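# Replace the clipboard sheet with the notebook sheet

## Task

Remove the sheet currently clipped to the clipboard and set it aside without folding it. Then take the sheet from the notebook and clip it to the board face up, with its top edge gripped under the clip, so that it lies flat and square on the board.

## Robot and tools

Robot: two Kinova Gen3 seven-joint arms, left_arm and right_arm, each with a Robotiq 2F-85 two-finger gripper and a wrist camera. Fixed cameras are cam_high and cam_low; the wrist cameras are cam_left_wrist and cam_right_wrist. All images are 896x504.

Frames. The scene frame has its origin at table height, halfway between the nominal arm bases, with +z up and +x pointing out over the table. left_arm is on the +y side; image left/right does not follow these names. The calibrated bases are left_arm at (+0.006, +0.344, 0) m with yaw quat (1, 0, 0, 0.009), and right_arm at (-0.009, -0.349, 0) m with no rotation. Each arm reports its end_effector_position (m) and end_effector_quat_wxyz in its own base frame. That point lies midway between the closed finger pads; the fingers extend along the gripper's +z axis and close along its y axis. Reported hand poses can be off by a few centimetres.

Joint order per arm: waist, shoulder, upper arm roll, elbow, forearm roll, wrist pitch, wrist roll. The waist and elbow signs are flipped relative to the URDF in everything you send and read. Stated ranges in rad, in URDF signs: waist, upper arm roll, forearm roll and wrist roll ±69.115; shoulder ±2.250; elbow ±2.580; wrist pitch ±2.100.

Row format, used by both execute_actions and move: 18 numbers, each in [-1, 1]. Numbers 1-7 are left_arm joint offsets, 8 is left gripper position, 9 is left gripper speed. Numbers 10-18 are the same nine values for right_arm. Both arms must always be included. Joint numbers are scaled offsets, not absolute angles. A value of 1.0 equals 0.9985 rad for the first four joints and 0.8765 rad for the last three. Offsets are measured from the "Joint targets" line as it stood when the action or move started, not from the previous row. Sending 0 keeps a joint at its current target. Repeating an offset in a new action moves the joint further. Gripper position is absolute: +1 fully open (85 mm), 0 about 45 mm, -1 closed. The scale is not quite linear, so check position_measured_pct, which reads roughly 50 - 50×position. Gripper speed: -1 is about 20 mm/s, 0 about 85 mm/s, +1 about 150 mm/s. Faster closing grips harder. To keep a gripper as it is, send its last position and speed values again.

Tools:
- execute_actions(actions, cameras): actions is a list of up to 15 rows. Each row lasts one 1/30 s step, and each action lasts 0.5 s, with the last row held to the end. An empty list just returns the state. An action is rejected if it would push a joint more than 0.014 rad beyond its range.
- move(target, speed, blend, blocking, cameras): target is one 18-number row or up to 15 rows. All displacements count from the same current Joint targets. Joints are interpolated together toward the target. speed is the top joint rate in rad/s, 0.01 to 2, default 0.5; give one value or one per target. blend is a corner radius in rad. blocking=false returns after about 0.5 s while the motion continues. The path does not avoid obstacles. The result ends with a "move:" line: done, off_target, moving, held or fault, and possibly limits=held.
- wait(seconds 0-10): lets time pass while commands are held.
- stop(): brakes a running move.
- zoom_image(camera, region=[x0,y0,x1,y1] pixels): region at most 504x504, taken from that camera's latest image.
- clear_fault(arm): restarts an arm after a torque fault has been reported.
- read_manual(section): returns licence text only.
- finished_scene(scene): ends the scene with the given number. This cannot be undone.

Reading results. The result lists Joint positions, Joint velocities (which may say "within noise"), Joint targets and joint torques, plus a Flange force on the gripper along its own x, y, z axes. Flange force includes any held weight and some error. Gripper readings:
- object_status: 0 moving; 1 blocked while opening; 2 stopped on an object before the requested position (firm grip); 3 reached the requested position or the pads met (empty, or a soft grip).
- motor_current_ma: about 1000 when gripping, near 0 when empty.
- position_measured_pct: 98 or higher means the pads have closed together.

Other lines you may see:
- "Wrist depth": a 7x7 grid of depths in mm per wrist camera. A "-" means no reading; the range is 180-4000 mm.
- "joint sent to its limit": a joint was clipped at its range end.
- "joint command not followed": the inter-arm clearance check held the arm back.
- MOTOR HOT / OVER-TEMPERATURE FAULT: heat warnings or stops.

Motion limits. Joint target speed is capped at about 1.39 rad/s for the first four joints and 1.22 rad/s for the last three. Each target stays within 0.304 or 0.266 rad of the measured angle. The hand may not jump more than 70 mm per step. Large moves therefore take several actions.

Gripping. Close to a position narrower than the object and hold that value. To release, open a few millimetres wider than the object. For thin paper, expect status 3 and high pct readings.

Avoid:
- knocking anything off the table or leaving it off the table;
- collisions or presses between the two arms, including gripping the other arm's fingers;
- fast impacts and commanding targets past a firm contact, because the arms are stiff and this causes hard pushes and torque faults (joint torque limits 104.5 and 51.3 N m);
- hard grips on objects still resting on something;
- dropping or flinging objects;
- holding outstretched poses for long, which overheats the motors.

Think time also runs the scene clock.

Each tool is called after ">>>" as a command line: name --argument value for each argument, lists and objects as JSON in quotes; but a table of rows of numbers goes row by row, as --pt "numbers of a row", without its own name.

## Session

>>> execute_actions --actions '[]'

>>> zoom_image --camera "cam_high" --region '[400, 120, 640, 320]'

Scene clock: 0.00 s.
left_arm: end_effector_position=(+0.2875, +0.1678, +0.3569) position_measured_pct=0.0 object_status=3 motor_current_ma=0 end_effector_quat_wxyz=(-0.121, +0.109, +0.986, -0.022) | right_arm: end_effector_position=(+0.4005, +0.0378, +0.2846) position_measured_pct=0.0 object_status=3 motor_current_ma=0 end_effector_quat_wxyz=(-0.436, +0.792, +0.259, +0.341)
Joint positions: left_arm=[0.632 0.213 0.161 -1.48 -0.13 1.677 0.881] | right_arm=[-0.368 0.496 0.302 -2.034 -1.198 1.517 0.415]
Joint velocities: within noise
Joint torques (N m): no reading
Motor temperatures (°C): left_arm=[38 38 33 37 44 43 52] | right_arm=[36 37 30 36 41 42 40]
Flange force (N): no reading
Wrist depth (mm): cam_left_wrist=[378 571 574 565 560 552 542 / 441 516 559 549 545 537 531 / 565 550 549 539 535 529 523 / 552 545 538 531 525 518 509 / 540 533 527 520 515 506 498 / 530 522 516 509 503 496 486 / 517 511 505 499 493 486 478] | cam_right_wrist=[2084 2230 2411 2614 2803 3003 2846 / 2087 2279 2439 2541 2727 1035 821 / 2110 2263 2444 1329 1054 862 718 / 2142 2302 1388 1087 903 757 638 / 2153 2231 1114 907 772 665 575 / 2167 1180 948 797 683 591 516 / 1227 974 808 697 613 532 470]
Joint targets: left_arm=[0.632 0.213 0.161 -1.480 -0.130 1.677 0.881] | right_arm=[-0.368 0.496 0.302 -2.034 -1.198 1.517 0.415]
Tool commands: left_gripper/position=+1.0 left_gripper/speed=+1.0 right_gripper/position=+1.0 right_gripper/speed=+1.0

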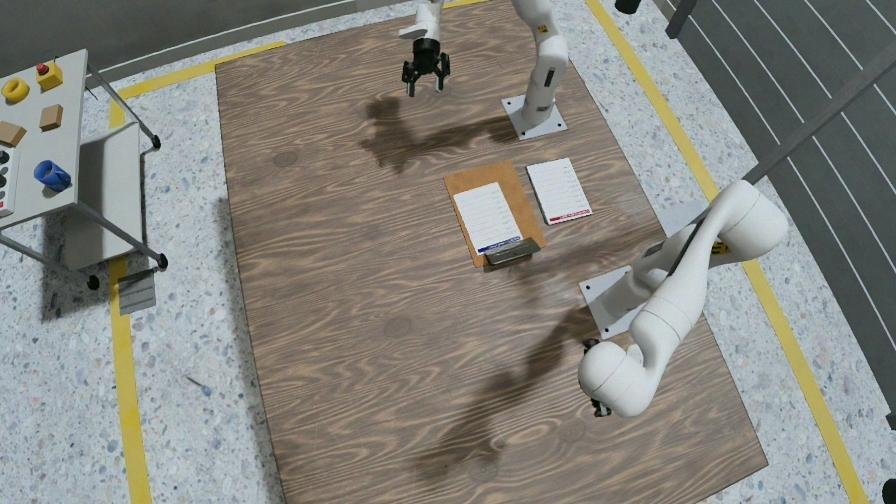

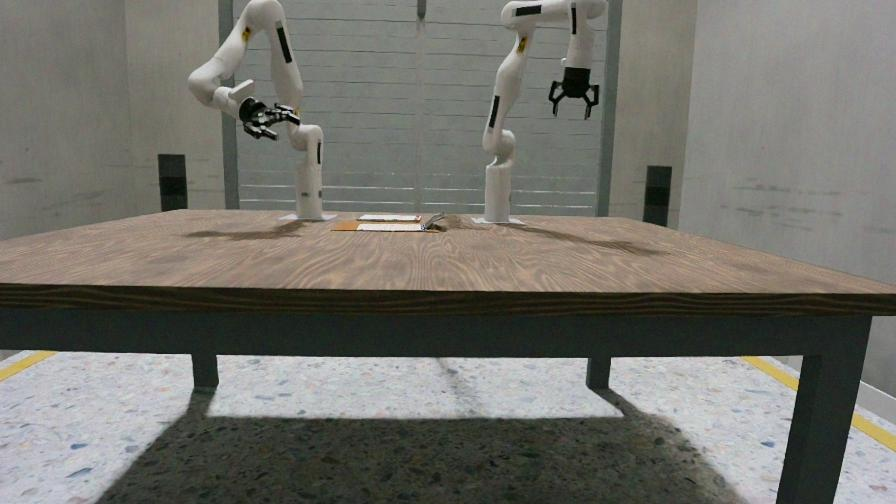

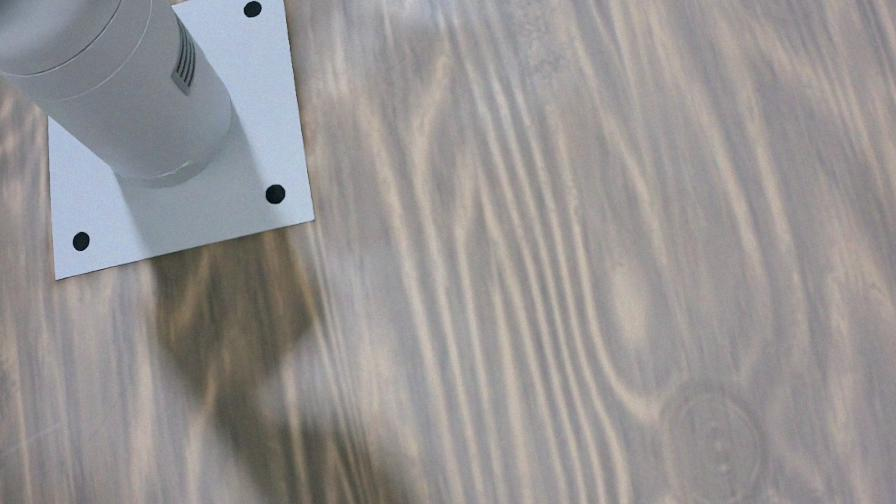

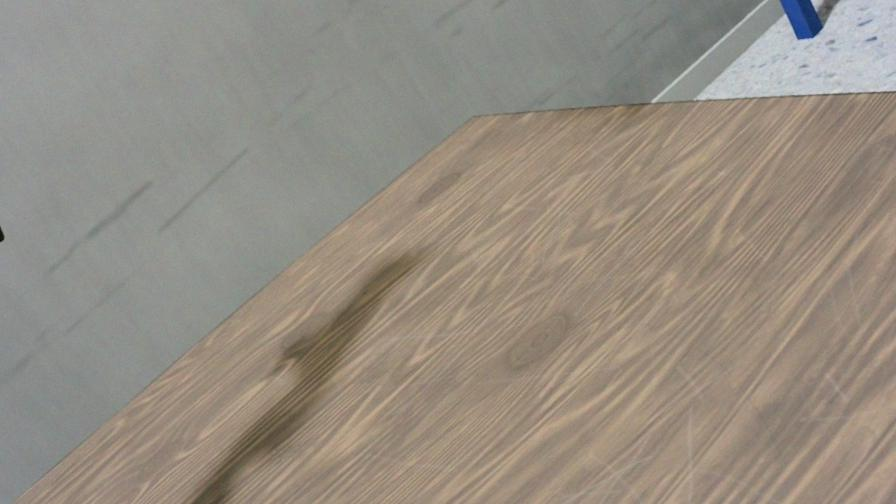

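Scaled by 2.100 from the camera's 896x504 image, which has a finer 1280x720 frame.

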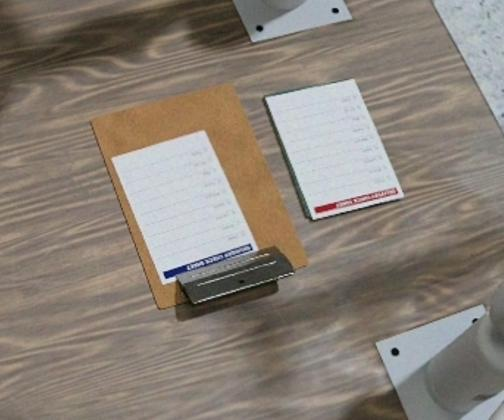

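>>> move --target '[0,0,0,0,0,0,0,-1,0,0.672,-0.174,-0.151,0.4006,0.6834,0.138,-0.7924,-0.3,0]' --speed 0.8 --cameras '[]'

>>> move --target '[0,0,0,0,0,0,0,-1,0,0.672,-0.174,-0.1515,0.4006,0.6834,0.138,-0.7924,-0.3,0]' --speed 0.8

Scene clock: 6.73 s.
left_arm: end_effector_position=(+0.2875, +0.1678, +0.3569) position_measured_pct=98.7 object_status=0 motor_current_ma=420 end_effector_quat_wxyz=(-0.121, +0.109, +0.986, -0.022) | right_arm: end_effector_position=(+0.2822, +0.2001, +0.3289) position_measured_pct=64.9 object_status=3 motor_current_ma=0 end_effector_quat_wxyz=(-0.340, +0.736, +0.584, -0.034)
Joint positions: left_arm=[0.632 0.213 0.161 -1.48 -0.13 1.677 0.881] | right_arm=[0.303 0.322 0.151 -1.634 -0.599 1.638 -0.279]
Joint velocities: within noise
Joint torques (N m): left_arm=[-0.79 -11.65 -0.15 6.8 -0.23 0.56 -0.23] | right_arm=[0.37 -15.75 -0.47 6.42 -1.97 0.98 0.22]
Motor temperatures (°C): left_arm=[38 38 33 37 44 43 52] | right_arm=[36 37 30 36 41 42 40]
Flange force (N): left_arm=[-0.6 1.6 -5.1] | right_arm=[2.4 6.1 -4.3]
Wrist depth (mm): cam_left_wrist=[378 575 576 566 558 549 544 / 440 516 559 551 544 540 532 / 565 547 546 544 533 526 523 / 550 542 537 530 526 516 510 / 540 535 525 518 514 506 497 / 528 521 513 509 502 496 486 / 514 510 504 495 493 484 475] | cam_right_wrist=[2299 2354 658 706 630 561 506 / 2399 893 749 680 605 502 475 / 2278 858 741 653 533 494 467 / 2196 801 706 626 553 496 451 / 2128 762 679 602 540 488 438 / 2045 720 647 568 517 469 424 / 1955 687 618 545 496 449 413]
Joint targets: left_arm=[0.632 0.213 0.161 -1.480 -0.130 1.677 0.881] | right_arm=[0.303 0.322 0.151 -1.634 -0.599 1.638 -0.279]
move: done
No camera images: "cameras" was empty.

Scene clock: 8.07 s.
left_arm: end_effector_position=(+0.2875, +0.1678, +0.3569) position_measured_pct=98.7 object_status=3 motor_current_ma=1000 end_effector_quat_wxyz=(-0.121, +0.109, +0.986, -0.022) | right_arm: end_effector_position=(+0.2293, +0.2932, +0.4486) position_measured_pct=64.9 object_status=3 motor_current_ma=0 end_effector_quat_wxyz=(+0.000, +0.707, +0.707, +0.001)
Joint positions: left_arm=[0.632 0.213 0.161 -1.48 -0.13 1.677 0.881] | right_arm=[0.974 0.149 0 -1.234 0 1.758 -0.974]
Joint velocities: within noise
Joint torques (N m): left_arm=[-0.8 -11.61 -0.11 6.8 -0.22 0.54 -0.25] | right_arm=[0.3 -13.78 -0.36 7.68 -0.47 -0.28 0.16]
Motor temperatures (°C): left_arm=[38 38 33 37 44 43 52] | right_arm=[36 37 30 37 41 42 40]
Flange force (N): left_arm=[-0.5 1.5 -5.2] | right_arm=[6.4 5.5 -6.1]
Wrist depth (mm): cam_left_wrist=[379 573 573 565 557 552 543 / 439 513 557 553 544 538 533 / 564 550 549 538 535 528 522 / 551 543 537 529 527 518 508 / 539 533 526 519 514 507 498 / 527 521 516 507 503 494 487 / 514 508 502 498 490 483 474] | cam_right_wrist=[605 603 600 598 596 593 591 / 604 603 598 565 564 593 589 / 604 598 597 592 590 590 590 / 604 591 593 591 589 590 588 / 599 590 593 590 589 588 588 / 600 588 591 589 588 587 585 / 598 587 590 589 586 585 582]
Joint targets: left_arm=[0.632 0.213 0.161 -1.480 -0.130 1.677 0.881] | right_arm=[0.975 0.148 0.000 -1.234 0.000 1.758 -0.974]
move: done

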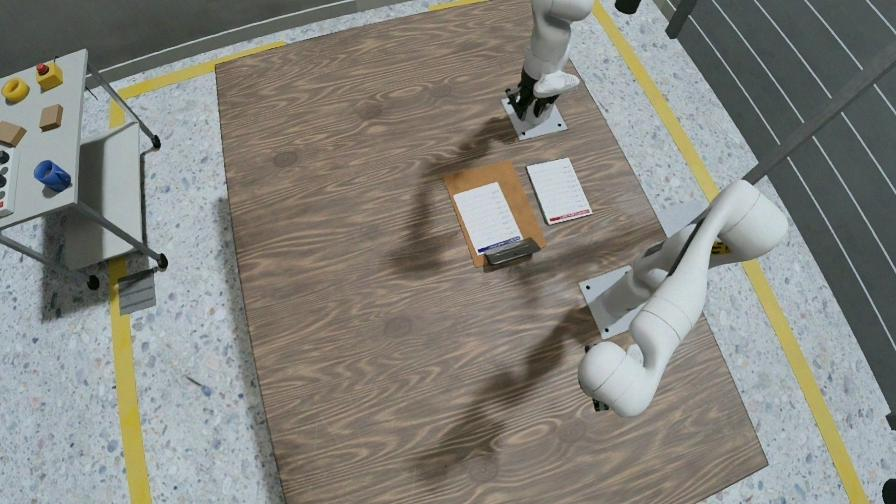

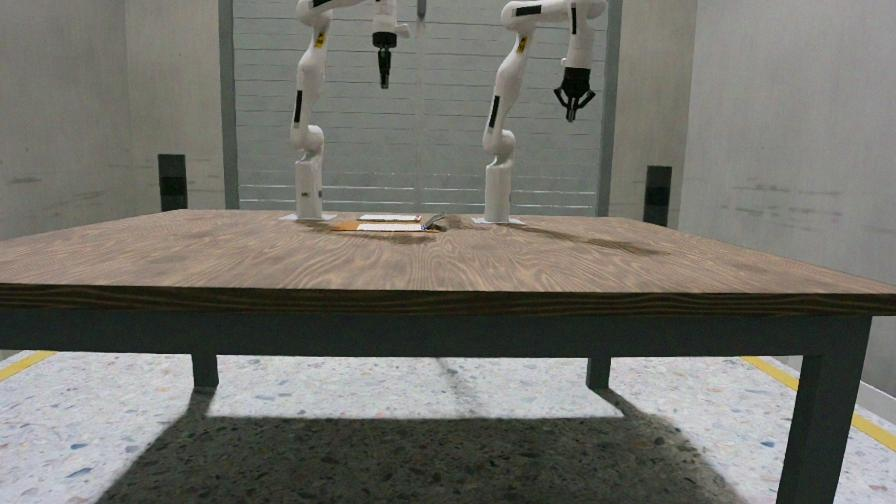

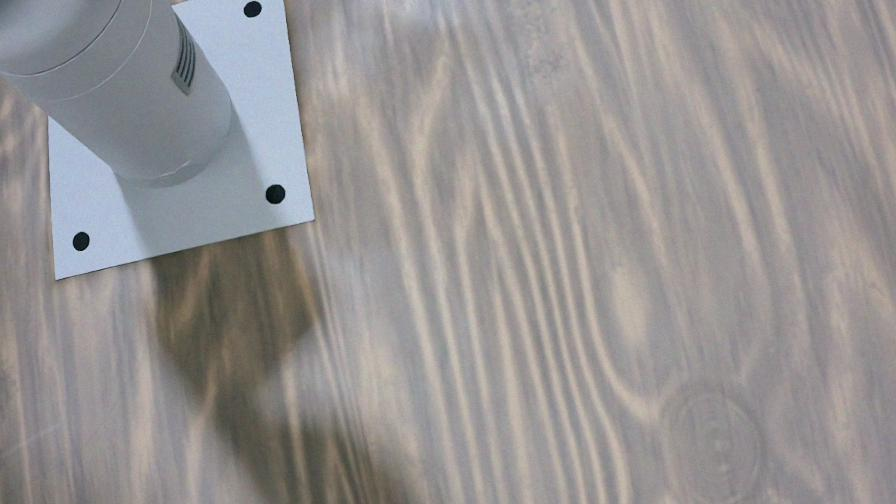

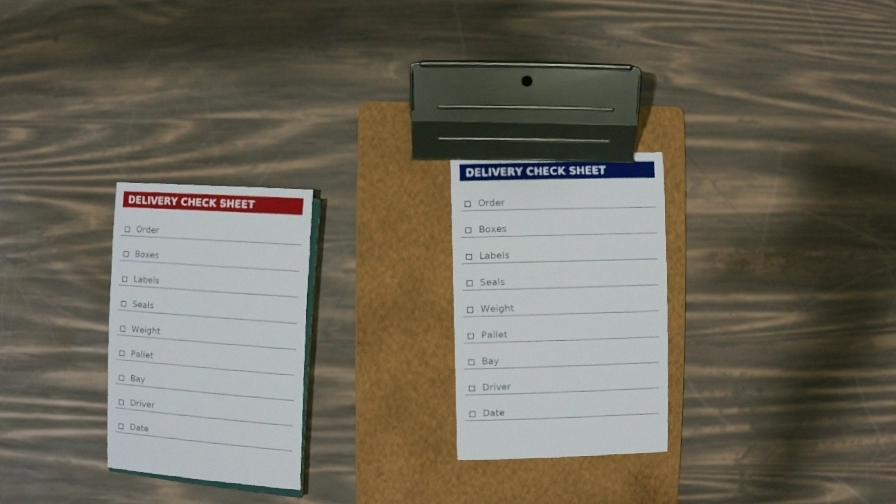

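>>> move --target '[-1.0,-0.2597,-0.1612,-0.7858,0.1483,-1.0,1.0,-1,0,0,0,0,0,0,0,0,-0.3,0]' --speed 0.8 --cameras '[]'

>>> move --target '[-0.2826,0,0,0,0,-0.2022,1.0,-1,0,0,0,0,0,0,0,0,-0.3,0]' --speed 0.8 --cameras '[]'

>>> move --target '[0,0.2609,0,-0.1947,0,-0.5189,1.0,-1,0,0,0,0,0,0,0,0,-0.3,0]' --speed 0.8 --cameras '[]'

>>> move --target '[0,0,0,0,0,0,0.2983,-1,0,0,0,0,0,0,0,0,-0.3,0]' --speed 0.8

Scene clock: 25.93 s.
left_arm: end_effector_position=(+0.2425, -0.1197, +0.2064) position_measured_pct=98.7 object_status=3 motor_current_ma=1000 end_effector_quat_wxyz=(+0.059, +0.090, +0.994, -0.017) | right_arm: end_effector_position=(+0.2292, +0.2932, +0.4486) position_measured_pct=64.9 object_status=3 motor_current_ma=0 end_effector_quat_wxyz=(+0.000, +0.707, +0.707, +0.001)
Joint positions: left_arm=[-0.367 -0.046 0 -2.265 0 0.8 1.757] | right_arm=[0.974 0.148 0 -1.234 0 1.758 -0.974]
Joint velocities: within noise
Joint torques (N m): left_arm=[-0.76 -5.8 -0.47 6.04 0.09 -0.52 -0.16] | right_arm=[0.3 -13.85 -0.42 7.96 -0.42 -0.28 0.17]
Motor temperatures (°C): left_arm=[38 39 33 37 44 43 52] | right_arm=[36 37 30 37 41 42 40]
Flange force (N): left_arm=[-2.0 -1.0 -5.4] | right_arm=[5.9 5.2 -5.1]
Wrist depth (mm): cam_left_wrist=[343 341 338 337 334 334 331 / 345 344 342 339 337 336 333 / 345 345 345 342 340 338 336 / 349 345 347 345 342 341 338 / 350 318 349 347 346 343 341 / 354 321 352 351 347 347 345 / 357 323 355 353 352 349 346] | cam_right_wrist=[604 603 602 599 597 593 591 / 605 602 599 568 564 593 590 / 604 599 597 593 591 591 588 / 599 591 593 591 589 589 588 / 601 590 592 590 589 589 587 / 601 589 591 591 586 584 584 / 599 590 590 589 587 588 583]
Joint targets: left_arm=[-0.367 -0.046 0.000 -2.265 0.000 0.800 1.757] | right_arm=[0.974 0.148 0.000 -1.234 0.000 1.758 -0.974]
move: done
No camera images: "cameras" was empty.

Scene clock: 27.47 s.
left_arm: end_effector_position=(+0.2425, -0.2150, +0.2180) position_measured_pct=98.7 object_status=3 motor_current_ma=1000 end_effector_quat_wxyz=(+0.098, -0.203, +0.968, -0.113) | right_arm: end_effector_position=(+0.2292, +0.2932, +0.4486) position_measured_pct=64.9 object_status=3 motor_current_ma=0 end_effector_quat_wxyz=(+0.000, +0.707, +0.707, +0.001)
Joint positions: left_arm=[-0.649 -0.046 0 -2.265 0 0.623 2.634] | right_arm=[0.974 0.148 0 -1.234 0 1.758 -0.974]
Joint velocities: within noise
Joint torques (N m): left_arm=[-0.84 -6.35 -0.46 6.57 0.13 -1.1 -0.17] | right_arm=[0.27 -13.87 -0.47 7.92 -0.41 -0.28 0.14]
Motor temperatures (°C): left_arm=[38 39 33 37 44 43 52] | right_arm=[36 37 30 37 41 42 40]
Flange force (N): left_arm=[-0.6 -3.3 -5.1] | right_arm=[6.0 5.3 -5.2]
Wrist depth (mm): cam_left_wrist=[399 381 363 349 338 327 314 / 404 385 368 354 340 330 316 / 409 389 371 357 330 330 320 / 416 394 375 360 320 332 323 / 423 399 379 361 319 338 325 / 430 403 382 359 323 342 327 / 436 410 386 339 355 346 330] | cam_right_wrist=[606 603 601 597 594 595 589 / 605 602 600 566 563 592 589 / 604 600 598 591 589 590 589 / 602 591 592 592 589 591 589 / 600 591 592 591 589 589 588 / 600 588 590 589 588 588 586 / 600 588 590 589 586 586 584]
Joint targets: left_arm=[-0.649 -0.046 0.000 -2.265 0.000 0.623 2.634] | right_arm=[0.974 0.148 0.000 -1.234 0.000 1.758 -0.974]
move: done
No camera images: "cameras" was empty.

Scene clock: 29.00 s.
left_arm: end_effector_position=(+0.2425, -0.2151, +0.1180) position_measured_pct=98.7 object_status=3 motor_current_ma=1000 end_effector_quat_wxyz=(+0.041, -0.595, +0.790, -0.144) | right_arm: end_effector_position=(+0.2292, +0.2932, +0.4486) position_measured_pct=64.9 object_status=3 motor_current_ma=0 end_effector_quat_wxyz=(+0.000, +0.707, +0.707, +0.001)
Joint positions: left_arm=[-0.649 0.214 0 -2.459 0 0.168 3.511] | right_arm=[0.974 0.148 0 -1.234 0 1.758 -0.974]
Joint velocities: within noise
Joint torques (N m): left_arm=[-0.85 -8.42 -0.3 3.64 0.1 -1.1 -0.16] | right_arm=[0.3 -13.8 -0.46 7.87 -0.44 -0.31 0.17]
Motor temperatures (°C): left_arm=[38 39 33 37 44 43 52] | right_arm=[36 37 30 37 41 42 40]
Flange force (N): left_arm=[-4.8 -6.3 -5.0] | right_arm=[6.0 5.3 -5.5]
Wrist depth (mm): cam_left_wrist=[335 311 295 282 270 258 249 / 329 305 291 279 266 256 246 / 323 302 287 276 263 253 243 / 320 298 284 273 261 251 240 / 316 295 280 269 254 235 237 / 312 292 269 251 233 217 234 / 307 292 248 233 221 208 205] | cam_right_wrist=[605 603 339 318 404 592 591 / 605 601 598 576 563 592 590 / 605 600 597 591 589 590 591 / 602 593 592 592 589 590 587 / 601 593 593 590 587 590 586 / 602 587 592 590 586 588 587 / 598 588 589 589 587 586 583]
Joint targets: left_arm=[-0.649 0.214 0.000 -2.459 0.000 0.168 3.511] | right_arm=[0.974 0.148 0.000 -1.234 0.000 1.758 -0.974]
move: done
No camera images: "cameras" was empty.

Scene clock: 29.77 s.
left_arm: end_effector_position=(+0.2425, -0.2151, +0.1180) position_measured_pct=98.7 object_status=3 motor_current_ma=1000 end_effector_quat_wxyz=(-0.022, +0.693, -0.706, +0.148) | right_arm: end_effector_position=(+0.2292, +0.2932, +0.4486) position_measured_pct=64.9 object_status=3 motor_current_ma=0 end_effector_quat_wxyz=(+0.000, +0.707, +0.707, +0.001)
Joint positions: left_arm=[-0.649 0.214 0 -2.459 0 0.168 3.772] | right_arm=[0.974 0.148 0 -1.234 0 1.758 -0.974]
Joint velocities: within noise
Joint torques (N m): left_arm=[-0.86 -8.52 -0.3 3.56 0.08 -1.13 -0.2] | right_arm=[0.29 -13.85 -0.45 7.96 -0.43 -0.29 0.16]
Motor temperatures (°C): left_arm=[38 39 33 37 44 43 52] | right_arm=[36 37 30 37 41 42 40]
Flange force (N): left_arm=[-2.7 -7.6 -4.8] | right_arm=[5.9 5.2 -5.1]
Wrist depth (mm): cam_left_wrist=[339 321 304 290 280 269 259 / 331 314 297 287 275 265 256 / 324 309 292 281 271 260 251 / 318 302 287 276 267 256 248 / 312 296 281 270 261 252 244 / 306 291 259 251 244 236 237 / 300 288 242 234 225 217 234] | cam_right_wrist=[608 602 600 321 321 595 593 / 605 603 599 568 564 595 589 / 604 599 597 592 588 590 589 / 601 591 594 592 590 592 587 / 600 591 590 591 590 589 587 / 599 588 589 590 584 588 584 / 597 588 591 587 586 586 585]
Joint targets: left_arm=[-0.649 0.214 0.000 -2.459 0.000 0.168 3.772] | right_arm=[0.974 0.148 0.000 -1.234 0.000 1.758 -0.974]
move: done

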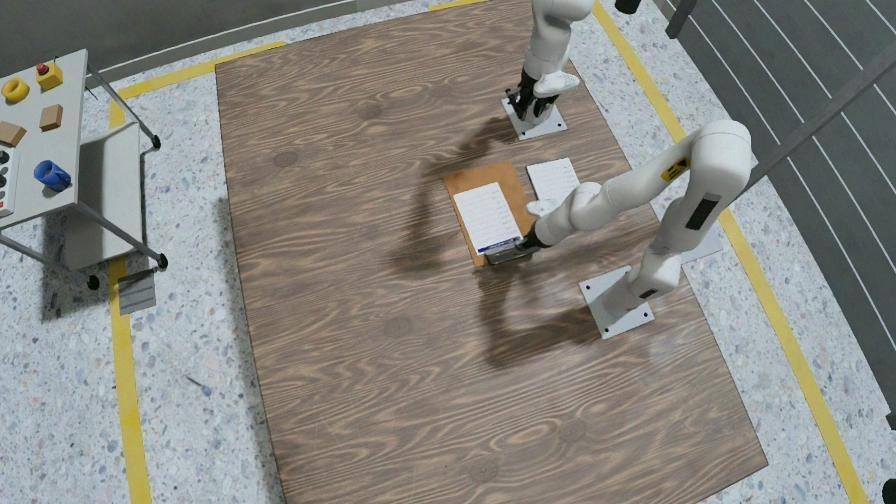

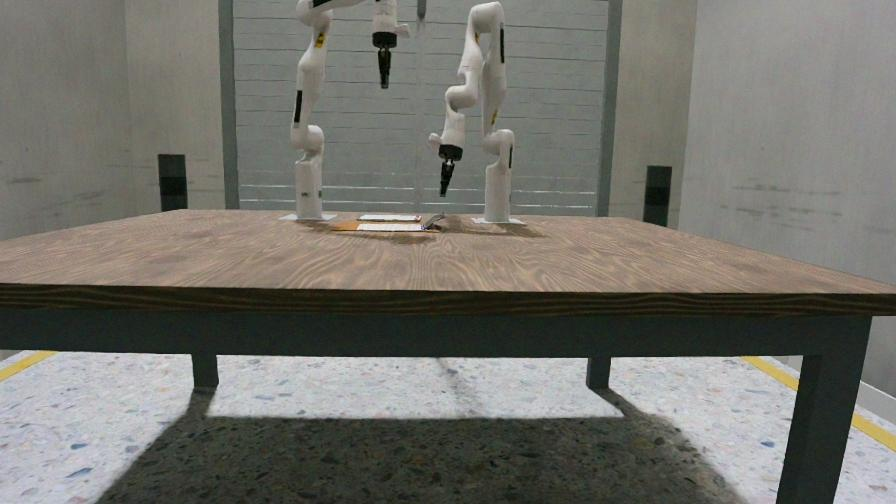

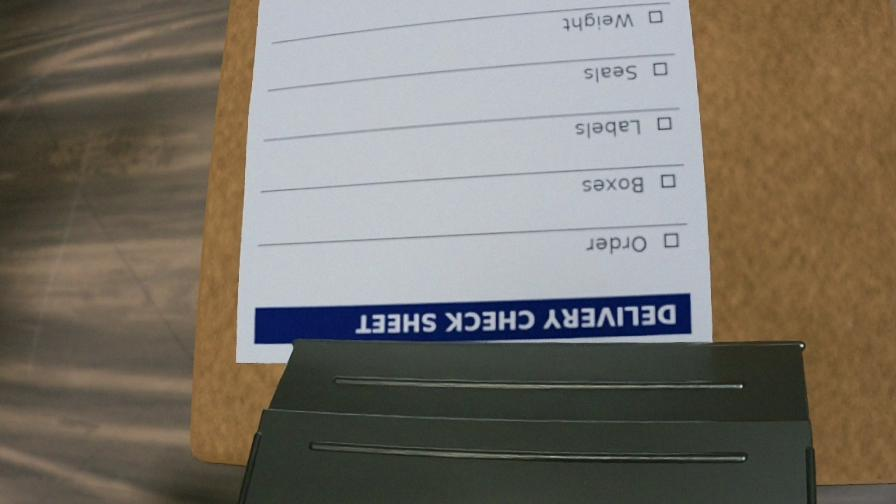

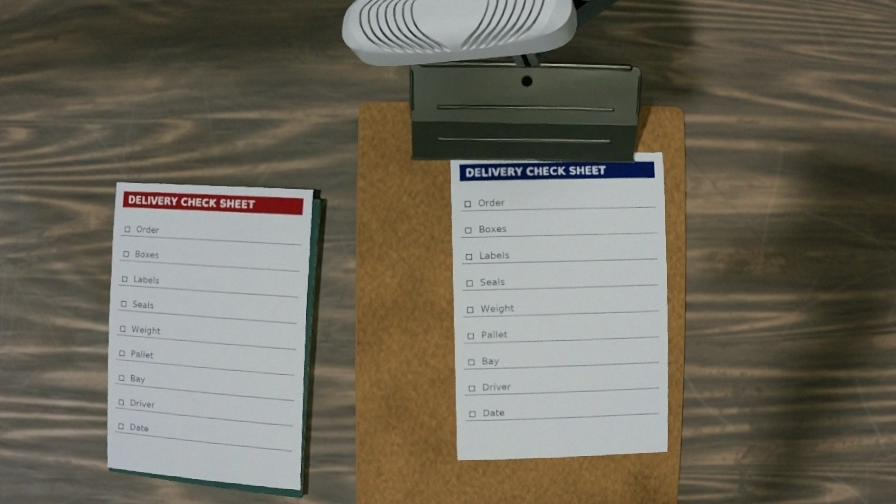

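>>> move --target '[0.0201,0.1401,0,-0.0698,0,-0.2391,-0.0229,-1,0,0,0,0,0,0,0,0,-0.3,0]' --speed 0.2 --cameras '["cam_right_wrist","cam_left_wrist"]'

>>> zoom_image --camera "cam_right_wrist" --region '[380, 0, 700, 200]'

>>> move --target '[0,0.0825,0,-0.0217,0,-0.1188,0,-1,0,0,0,0,0,0,0,0,-0.3,0]' --speed 0.06 --cameras '["cam_right_wrist","cam_left_wrist"]'

Scene clock: 38.37 s.
left_arm: end_effector_position=(+0.2427, -0.2072, +0.0781) position_measured_pct=98.7 object_status=3 motor_current_ma=1000 end_effector_quat_wxyz=(-0.025, +0.693, -0.706, +0.147) | right_arm: end_effector_position=(+0.2292, +0.2932, +0.4486) position_measured_pct=64.9 object_status=3 motor_current_ma=0 end_effector_quat_wxyz=(+0.000, +0.707, +0.707, +0.001)
Joint positions: left_arm=[-0.629 0.354 0 -2.529 0 -0.041 3.752] | right_arm=[0.974 0.148 0 -1.234 0 1.758 -0.974]
Joint velocities: within noise
Joint torques (N m): left_arm=[-0.83 -9.42 -0.22 1.87 0.15 -1.18 -0.18] | right_arm=[0.24 -13.78 -0.4 7.92 -0.45 -0.29 0.19]
Motor temperatures (°C): left_arm=[38 39 33 37 44 43 52] | right_arm=[36 37 30 37 41 42 40]
Flange force (N): left_arm=[-2.3 -8.1 -4.9] | right_arm=[6.0 5.0 -5.2]
Wrist depth (mm): cam_left_wrist=[288 268 257 246 237 228 220 / 282 263 252 242 233 224 217 / 277 260 248 238 229 220 213 / 270 254 244 234 225 217 210 / 266 249 231 224 214 204 204 / 261 224 208 202 194 186 189 / 256 204 197 190 184 - -] | cam_right_wrist=[607 603 599 360 357 593 589 / 605 602 599 565 564 592 589 / 604 600 599 593 589 590 590 / 603 590 592 591 588 591 589 / 601 590 592 591 590 589 588 / 599 588 589 587 589 588 584 / 598 587 591 588 585 587 585]
Joint targets: left_arm=[-0.629 0.354 0.000 -2.529 0.000 -0.041 3.752] | right_arm=[0.974 0.148 0.000 -1.234 0.000 1.758 -0.974]
move: done
Images, in order (width x height): cam_left_wrist 896x504, cam_right_wrist 896x504.

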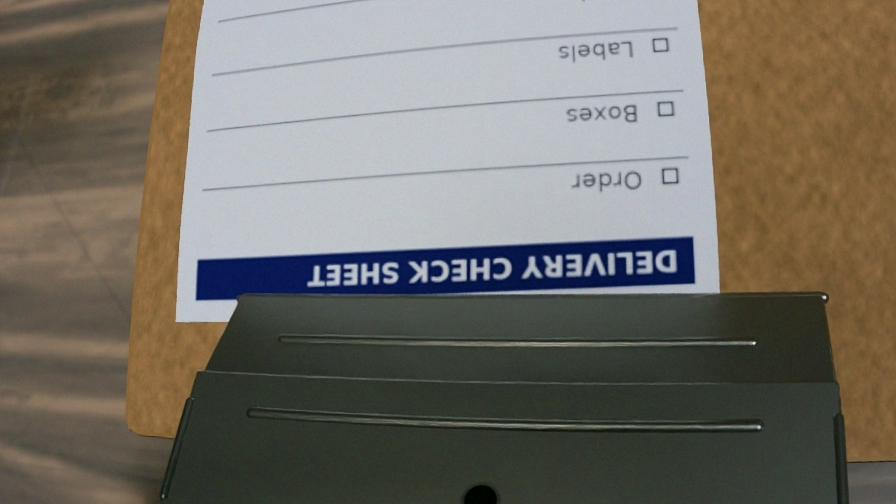

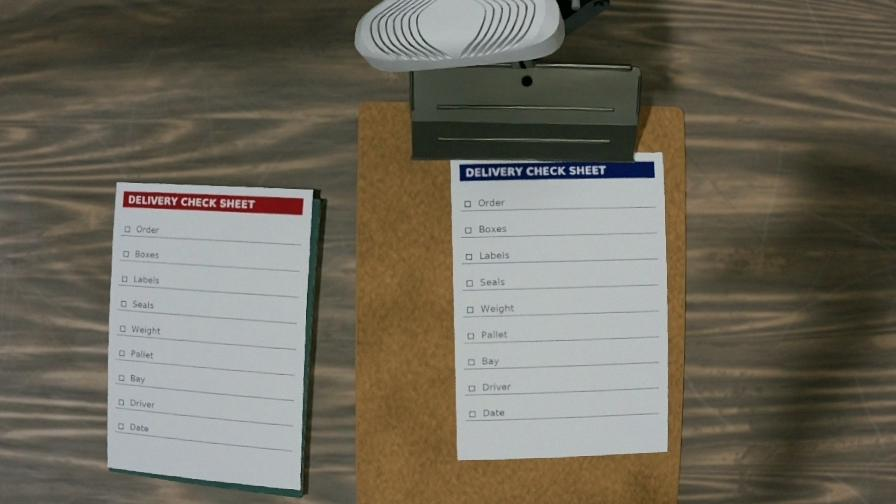

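Scaled by 1.575 from the camera's 896x504 image, which has a finer 1280x720 frame.

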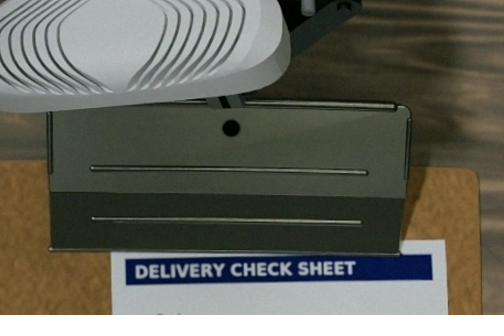

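Scene clock: 40.37 s.
left_arm: end_effector_position=(+0.2427, -0.2072, +0.0581) position_measured_pct=98.7 object_status=3 motor_current_ma=1000 end_effector_quat_wxyz=(-0.025, +0.693, -0.706, +0.147) | right_arm: end_effector_position=(+0.2292, +0.2932, +0.4486) position_measured_pct=64.9 object_status=3 motor_current_ma=0 end_effector_quat_wxyz=(+0.000, +0.707, +0.707, +0.001)
Joint positions: left_arm=[-0.629 0.437 0 -2.551 0 -0.145 3.752] | right_arm=[0.974 0.148 0 -1.234 0 1.758 -0.974]
Joint velocities: within noise
Joint torques (N m): left_arm=[-2.15 -7.34 1.42 1.19 -0.1 -1.06 -0.16] | right_arm=[0.31 -13.89 -0.47 7.93 -0.45 -0.29 0.2]
Motor temperatures (°C): left_arm=[38 39 33 37 44 43 52] | right_arm=[36 37 30 37 41 42 40]
Flange force (N): left_arm=[-4.1 -10.6 -15.6] | right_arm=[6.1 5.3 -5.2]
Wrist depth (mm): cam_left_wrist=[262 245 233 224 216 207 200 / 256 239 229 220 212 204 197 / 251 235 225 216 208 200 195 / 247 230 218 208 202 195 191 / 241 211 201 194 187 184 - / 236 194 187 184 - - - / 233 187 182 - - - -] | cam_right_wrist=[606 603 601 381 471 594 592 / 603 602 599 573 563 593 590 / 604 599 599 591 590 591 589 / 601 591 591 590 588 590 588 / 602 591 592 592 589 587 588 / 601 589 592 587 587 588 585 / 602 589 589 589 587 583 583]
Joint targets: left_arm=[-0.629 0.437 0.000 -2.551 0.000 -0.145 3.752] | right_arm=[0.974 0.148 0.000 -1.234 0.000 1.758 -0.974]
move: done
Images, in order (width x height): cam_left_wrist 896x504, cam_right_wrist 896x504.

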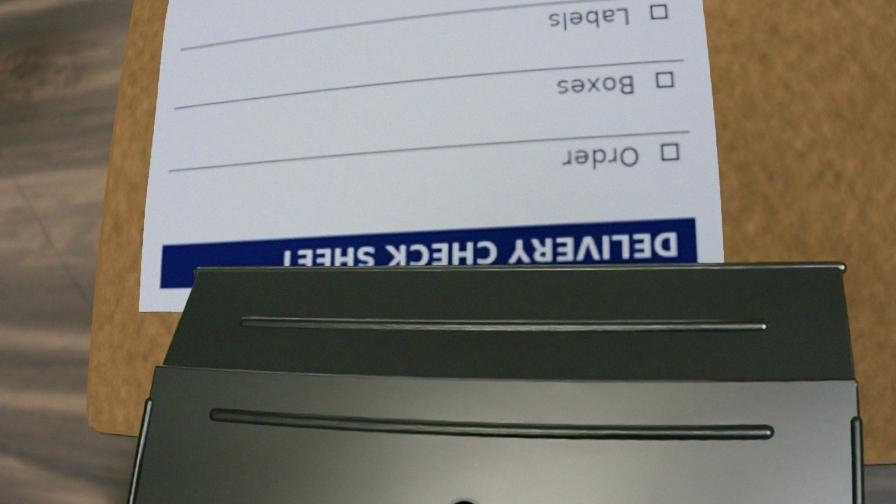

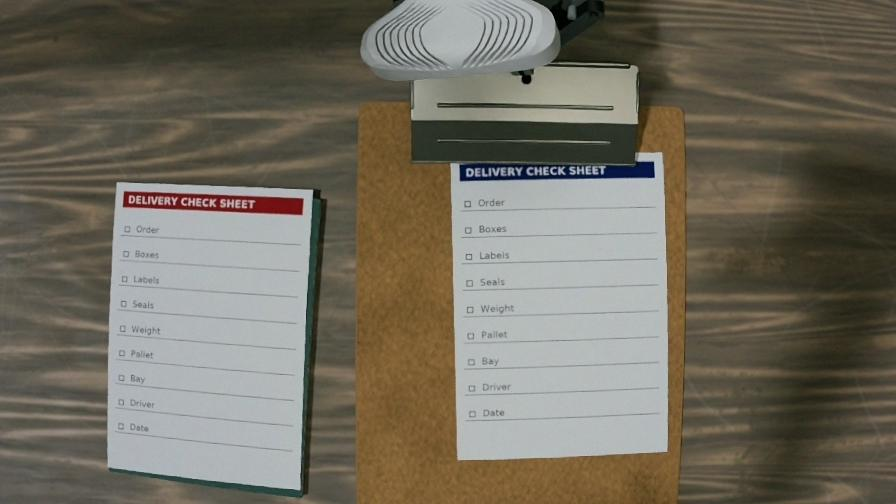

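>>> move --target '[0,0.0425,0,-0.0088,0,-0.0584,0,-1,0,-0.0026,0.2362,0,-0.3785,0,-0.7,0.0026,-0.3,0]' --speed 0.5 --cameras '["cam_left_wrist"]'

>>> move --target '[0,0,0,0,0,0,0,-1,0,-0.0026,0.2362,0,-0.3785,0,-0.6998,0.0026,-0.3,0]' --speed 0.5

>>> zoom_image --camera "cam_high" --region '[420, 140, 620, 300]'

Scene clock: 53.10 s.
left_arm: end_effector_position=(+0.2427, -0.2073, +0.0481) position_measured_pct=98.7 object_status=3 motor_current_ma=1000 end_effector_quat_wxyz=(-0.025, +0.693, -0.706, +0.147) | right_arm: end_effector_position=(+0.2712, +0.3530, +0.2340) position_measured_pct=64.9 object_status=3 motor_current_ma=0 end_effector_quat_wxyz=(+0.000, +0.707, +0.707, +0.001)
Joint positions: left_arm=[-0.629 0.479 0 -2.559 0 -0.197 3.752] | right_arm=[0.972 0.384 0 -1.611 0 1.145 -0.972]
Joint velocities: within noise
Joint torques (N m): left_arm=[-2.23 -7.78 1.55 1.02 -0.18 -1.08 -0.21] | right_arm=[0.3 -17.81 -0.38 7.31 -0.46 -0.3 0.17]
Motor temperatures (°C): left_arm=[38 38 33 37 43 43 52] | right_arm=[36 37 30 37 41 42 40]
Flange force (N): left_arm=[-4.0 -10.4 -15.0] | right_arm=[6.0 5.0 -0.4]
Wrist depth (mm): cam_left_wrist=[250 232 221 213 206 197 191 / 243 228 218 210 202 194 188 / 238 224 215 206 199 191 185 / 234 202 194 186 194 190 - / 228 193 186 182 - - - / 226 185 182 - - - - / 222 183 - - - - -] | cam_right_wrist=[390 - - - 382 381 379 / 185 190 - - 354 380 378 / 387 385 359 358 356 378 378 / 385 384 380 378 376 378 377 / 377 380 379 378 376 377 376 / 376 380 378 377 375 376 376 / 376 382 378 376 375 375 375]
Joint targets: left_arm=[-0.629 0.479 0.000 -2.559 0.000 -0.197 3.752] | right_arm=[0.972 0.384 0.000 -1.611 0.000 1.145 -0.972]
move: done
Images, in order (width x height): cam_left_wrist 896x504.

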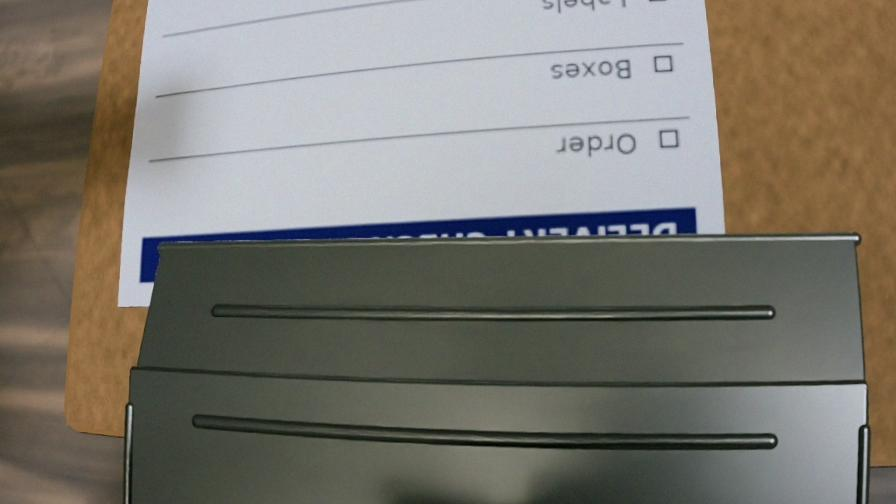

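Scene clock: 54.70 s.
left_arm: end_effector_position=(+0.2427, -0.2073, +0.0481) position_measured_pct=98.7 object_status=3 motor_current_ma=1000 end_effector_quat_wxyz=(-0.025, +0.693, -0.706, +0.147) | right_arm: end_effector_position=(+0.2493, +0.3191, +0.0450) position_measured_pct=64.9 object_status=3 motor_current_ma=0 end_effector_quat_wxyz=(+0.000, +0.707, +0.707, +0.000)
Joint positions: left_arm=[-0.629 0.479 0 -2.559 0 -0.197 3.752] | right_arm=[0.969 0.62 0 -1.989 0 0.531 -0.969]
Joint velocities: within noise
Joint torques (N m): left_arm=[-2.17 -7.77 1.57 1 -0.17 -1.06 -0.18] | right_arm=[0.34 -18.35 -0.3 3.63 -0.43 -0.3 0.16]
Motor temperatures (°C): left_arm=[38 38 33 37 43 43 52] | right_arm=[36 37 30 37 41 42 40]
Flange force (N): left_arm=[-3.8 -10.2 -15.0] | right_arm=[4.8 4.4 3.4]
Wrist depth (mm): cam_left_wrist=[250 233 222 213 205 197 191 / 244 228 218 210 202 194 188 / 238 224 214 206 199 191 185 / 234 202 194 186 194 190 - / 229 193 186 182 - - - / 226 185 182 - - - - / 222 183 - - - - -] | cam_right_wrist=[193 193 192 191 190 - - / 193 193 192 191 190 189 189 / 193 192 191 190 190 189 188 / 193 192 191 190 189 188 188 / 192 192 191 190 189 188 188 / 192 191 190 189 189 187 187 / 191 191 190 189 188 187 186]
Joint targets: left_arm=[-0.629 0.479 0.000 -2.559 0.000 -0.197 3.752] | right_arm=[0.969 0.620 0.000 -1.989 0.000 0.531 -0.969]
move: done

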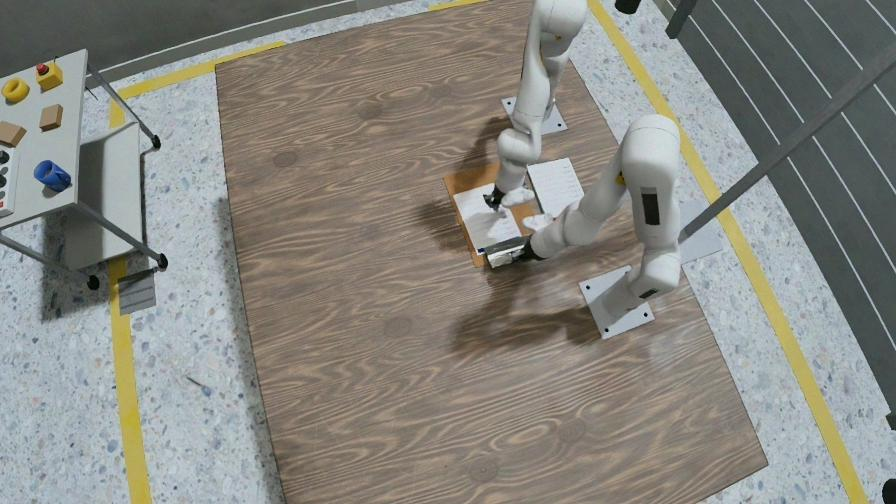

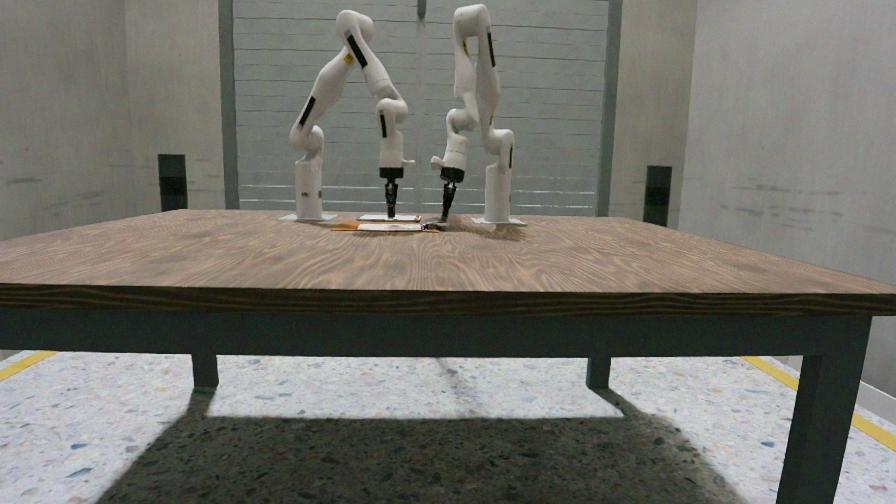

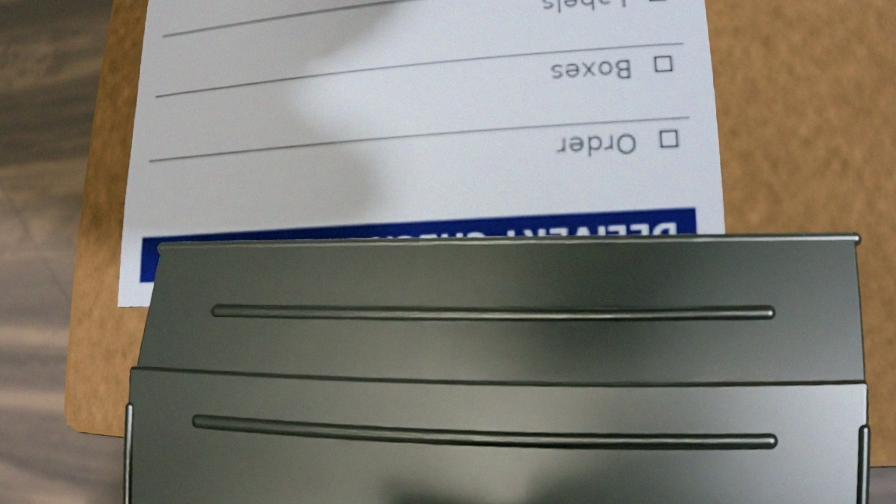

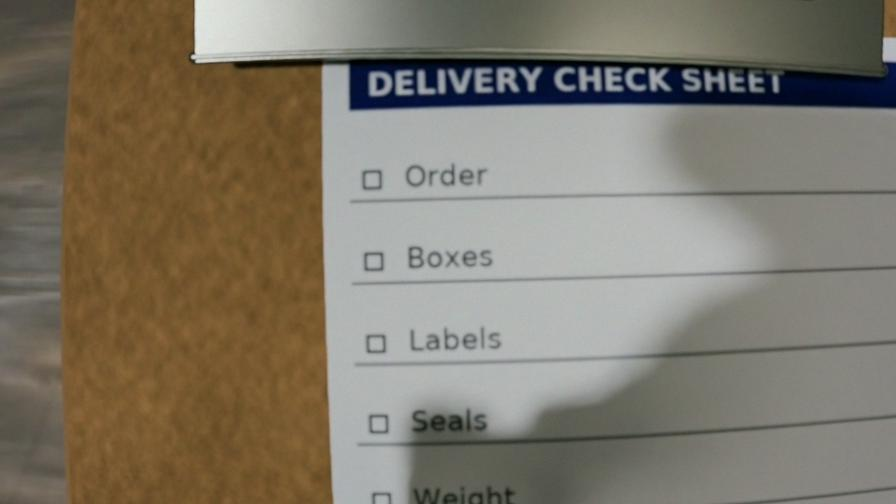

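Scaled by 2.520 from the camera's 896x504 image, which has a finer 1280x720 frame.

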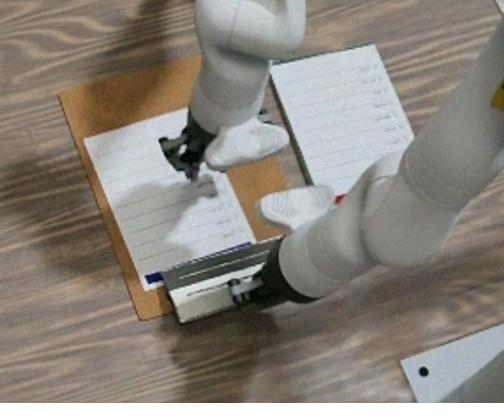

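>>> move --target '[0,0,0,0,0,0,0,-1,0,0,0.0411,0,-0.0093,0,-0.0575,0,-0.3,0]' --speed 0.08 --cameras '[]'

>>> move --target '[0,0,0,0,0,0,0,-1,0,0,0.0045,0,-0.001,0,-0.0064,0,-0.3,0]' --speed 0.02 --cameras '[]'

>>> move --target '[0,0,0,0,0,0,0,-1,0,0,0.0022,0,-0.0005,0,-0.0032,0,-0.3,0]' --speed 0.02 --cameras '[]'

Scene clock: 61.10 s.
left_arm: end_effector_position=(+0.2427, -0.2073, +0.0481) position_measured_pct=98.7 object_status=3 motor_current_ma=1000 end_effector_quat_wxyz=(-0.025, +0.693, -0.706, +0.147) | right_arm: end_effector_position=(+0.2493, +0.3192, +0.0270) position_measured_pct=64.9 object_status=3 motor_current_ma=0 end_effector_quat_wxyz=(+0.000, +0.707, +0.707, +0.000)
Joint positions: left_arm=[-0.629 0.479 0 -2.559 0 -0.197 3.752] | right_arm=[0.969 0.661 0 -1.999 0 0.481 -0.969]
Joint velocities: within noise
Joint torques (N m): left_arm=[-2.15 -7.76 1.55 0.94 -0.17 -1.04 -0.1] | right_arm=[0.33 -18.65 -0.21 3.26 -0.41 -0.32 0.17]
Motor temperatures (°C): left_arm=[38 38 33 37 43 43 52] | right_arm=[36 37 30 37 41 42 40]
Flange force (N): left_arm=[-3.7 -10.3 -14.9] | right_arm=[4.6 4.3 3.8]
Wrist depth (mm): cam_left_wrist=[250 232 222 213 205 197 191 / 244 228 218 210 202 194 188 / 238 224 214 206 199 191 185 / 234 202 194 187 193 190 - / 229 193 186 182 - - - / 227 185 182 - - - - / 222 183 - - - - -] | cam_right_wrist=[- - - - - - - / - - - - - - - / - - - - - - - / - - - - - - - / - - - - - - - / - - - - - - - / - - - - - - -]
Joint targets: left_arm=[-0.629 0.479 0.000 -2.559 0.000 -0.197 3.752] | right_arm=[0.969 0.661 0.000 -1.999 0.000 0.481 -0.969]
move: done
No camera images: "cameras" was empty.

Scene clock: 61.80 s.
left_arm: end_effector_position=(+0.2427, -0.2073, +0.0481) position_measured_pct=98.7 object_status=3 motor_current_ma=1000 end_effector_quat_wxyz=(-0.025, +0.693, -0.706, +0.147) | right_arm: end_effector_position=(+0.2493, +0.3192, +0.0250) position_measured_pct=64.9 object_status=3 motor_current_ma=0 end_effector_quat_wxyz=(+0.000, +0.707, +0.707, +0.000)
Joint positions: left_arm=[-0.629 0.479 0 -2.559 0 -0.197 3.752] | right_arm=[0.969 0.666 0 -2 0 0.475 -0.969]
Joint velocities: within noise
Joint torques (N m): left_arm=[-2.22 -7.75 1.56 0.96 -0.2 -1.04 -0.15] | right_arm=[0.3 -18.6 -0.26 3.17 -0.45 -0.27 0.11]
Motor temperatures (°C): left_arm=[38 38 33 37 43 43 52] | right_arm=[36 37 30 37 41 42 40]
Flange force (N): left_arm=[-3.9 -10.4 -15.0] | right_arm=[4.5 4.3 3.7]
Wrist depth (mm): cam_left_wrist=[250 233 222 213 205 197 191 / 243 228 218 210 202 195 188 / 238 224 214 206 199 191 185 / 234 202 194 187 193 190 - / 229 193 186 181 - - - / 226 185 182 - - - - / 222 183 - - - - -] | cam_right_wrist=[- - - - - - - / - - - - - - - / - - - - - - - / - - - - - - - / - - - - - - - / - - - - - - - / - - - - - - -]
Joint targets: left_arm=[-0.629 0.479 0.000 -2.559 0.000 -0.197 3.752] | right_arm=[0.969 0.666 0.000 -2.000 0.000 0.475 -0.969]
move: done
No camera images: "cameras" was empty.

Scene clock: 62.50 s.
left_arm: end_effector_position=(+0.2427, -0.2073, +0.0481) position_measured_pct=98.7 object_status=3 motor_current_ma=1000 end_effector_quat_wxyz=(-0.025, +0.693, -0.706, +0.147) | right_arm: end_effector_position=(+0.2493, +0.3192, +0.0241) position_measured_pct=64.9 object_status=3 motor_current_ma=0 end_effector_quat_wxyz=(+0.000, +0.707, +0.707, +0.000)
Joint positions: left_arm=[-0.629 0.479 0 -2.559 0 -0.197 3.752] | right_arm=[0.969 0.668 0 -2 0 0.473 -0.969]
Joint velocities: within noise
Joint torques (N m): left_arm=[-2.19 -7.74 1.57 0.91 -0.21 -1.03 -0.14] | right_arm=[0.3 -18.62 -0.27 3.25 -0.41 -0.29 0.14]
Motor temperatures (°C): left_arm=[38 38 33 37 43 43 52] | right_arm=[36 37 30 37 41 42 40]
Flange force (N): left_arm=[-3.7 -10.4 -15.0] | right_arm=[4.4 4.1 3.7]
Wrist depth (mm): cam_left_wrist=[250 233 222 213 205 197 191 / 244 228 218 210 202 194 188 / 238 224 214 206 199 191 185 / 234 202 194 187 193 190 - / 229 193 185 182 - - - / 226 185 182 - - - - / 222 184 - - - - -] | cam_right_wrist=[- - - - - - - / - - - - - - - / - - - - - - - / - - - - - - - / - - - - - - - / - - - - - - - / - - - - - - -]
Joint targets: left_arm=[-0.629 0.479 0.000 -2.559 0.000 -0.197 3.752] | right_arm=[0.969 0.668 0.000 -2.000 0.000 0.473 -0.969]
move: done
No camera images: "cameras" was empty.

>>> move --target '[0,0,0,0,0,0,0,-1,0,0,0.0022,0,-0.0005,0,-0.0032,0,-0.3,0]' --speed 0.02 --cameras '[]'

>>> move --target '[0,0,0,0,0,0,0,-1,0,0,0.0011,0,-0.0003,0,-0.0016,0,-0.3,0]' --speed 0.02 --cameras '[]'

Scene clock: 66.30 s.
left_arm: end_effector_position=(+0.2427, -0.2073, +0.0481) position_measured_pct=98.7 object_status=3 motor_current_ma=1000 end_effector_quat_wxyz=(-0.025, +0.693, -0.706, +0.147) | right_arm: end_effector_position=(+0.2493, +0.3192, +0.0231) position_measured_pct=64.9 object_status=3 motor_current_ma=0 end_effector_quat_wxyz=(+0.000, +0.707, +0.707, +0.000)
Joint positions: left_arm=[-0.629 0.479 0 -2.559 0 -0.197 3.752] | right_arm=[0.969 0.67 0 -2.001 0 0.47 -0.969]
Joint velocities: within noise
Joint torques (N m): left_arm=[-2.14 -7.83 1.55 0.97 -0.18 -1.07 -0.17] | right_arm=[0.25 -18.63 -0.22 3.16 -0.43 -0.28 0.18]
Motor temperatures (°C): left_arm=[38 38 33 37 43 43 52] | right_arm=[36 37 30 37 41 42 40]
Flange force (N): left_arm=[-3.6 -10.2 -14.8] | right_arm=[4.6 4.0 3.7]
Wrist depth (mm): cam_left_wrist=[250 233 222 213 205 197 191 / 243 228 217 209 202 194 188 / 238 224 215 206 199 191 186 / 233 202 194 186 194 190 - / 229 193 186 181 - - - / 227 185 182 - - - - / 222 183 - - - - -] | cam_right_wrist=[- - - - - - - / - - - - - - - / - - - - - - - / - - - - - - - / - - - - - - - / - - - - - - - / - - - - - - -]
Joint targets: left_arm=[-0.629 0.479 0.000 -2.559 0.000 -0.197 3.752] | right_arm=[0.969 0.670 0.000 -2.001 0.000 0.470 -0.969]
move: done
No camera images: "cameras" was empty.

Scene clock: 67.00 s.
left_arm: end_effector_position=(+0.2427, -0.2073, +0.0481) position_measured_pct=98.7 object_status=3 motor_current_ma=1000 end_effector_quat_wxyz=(-0.025, +0.693, -0.706, +0.147) | right_arm: end_effector_position=(+0.2493, +0.3191, +0.0226) position_measured_pct=64.9 object_status=3 motor_current_ma=0 end_effector_quat_wxyz=(+0.000, +0.707, +0.707, +0.000)
Joint positions: left_arm=[-0.629 0.479 0 -2.559 0 -0.197 3.752] | right_arm=[0.969 0.671 0 -2.001 0 0.468 -0.969]
Joint velocities: within noise
Joint torques (N m): left_arm=[-2.16 -7.84 1.6 0.97 -0.16 -1.06 -0.18] | right_arm=[0.33 -18.63 -0.27 3.16 -0.46 -0.32 0.18]
Motor temperatures (°C): left_arm=[38 38 33 37 43 43 52] | right_arm=[36 37 30 37 41 42 40]
Flange force (N): left_arm=[-3.7 -10.2 -14.7] | right_arm=[4.5 4.2 3.6]
Wrist depth (mm): cam_left_wrist=[250 233 222 213 205 197 191 / 244 228 218 210 202 194 188 / 238 224 215 206 199 191 185 / 234 202 193 187 194 190 - / 229 193 186 182 - - - / 226 185 182 - - - - / 222 183 - - - - -] | cam_right_wrist=[- - - - - - - / - - - - - - - / - - - - - - - / - - - - - - - / - - - - - - - / - - - - - - - / - - - - - - -]
Joint targets: left_arm=[-0.629 0.479 0.000 -2.559 0.000 -0.197 3.752] | right_arm=[0.969 0.671 0.000 -2.001 0.000 0.468 -0.969]
move: done
No camera images: "cameras" was empty.


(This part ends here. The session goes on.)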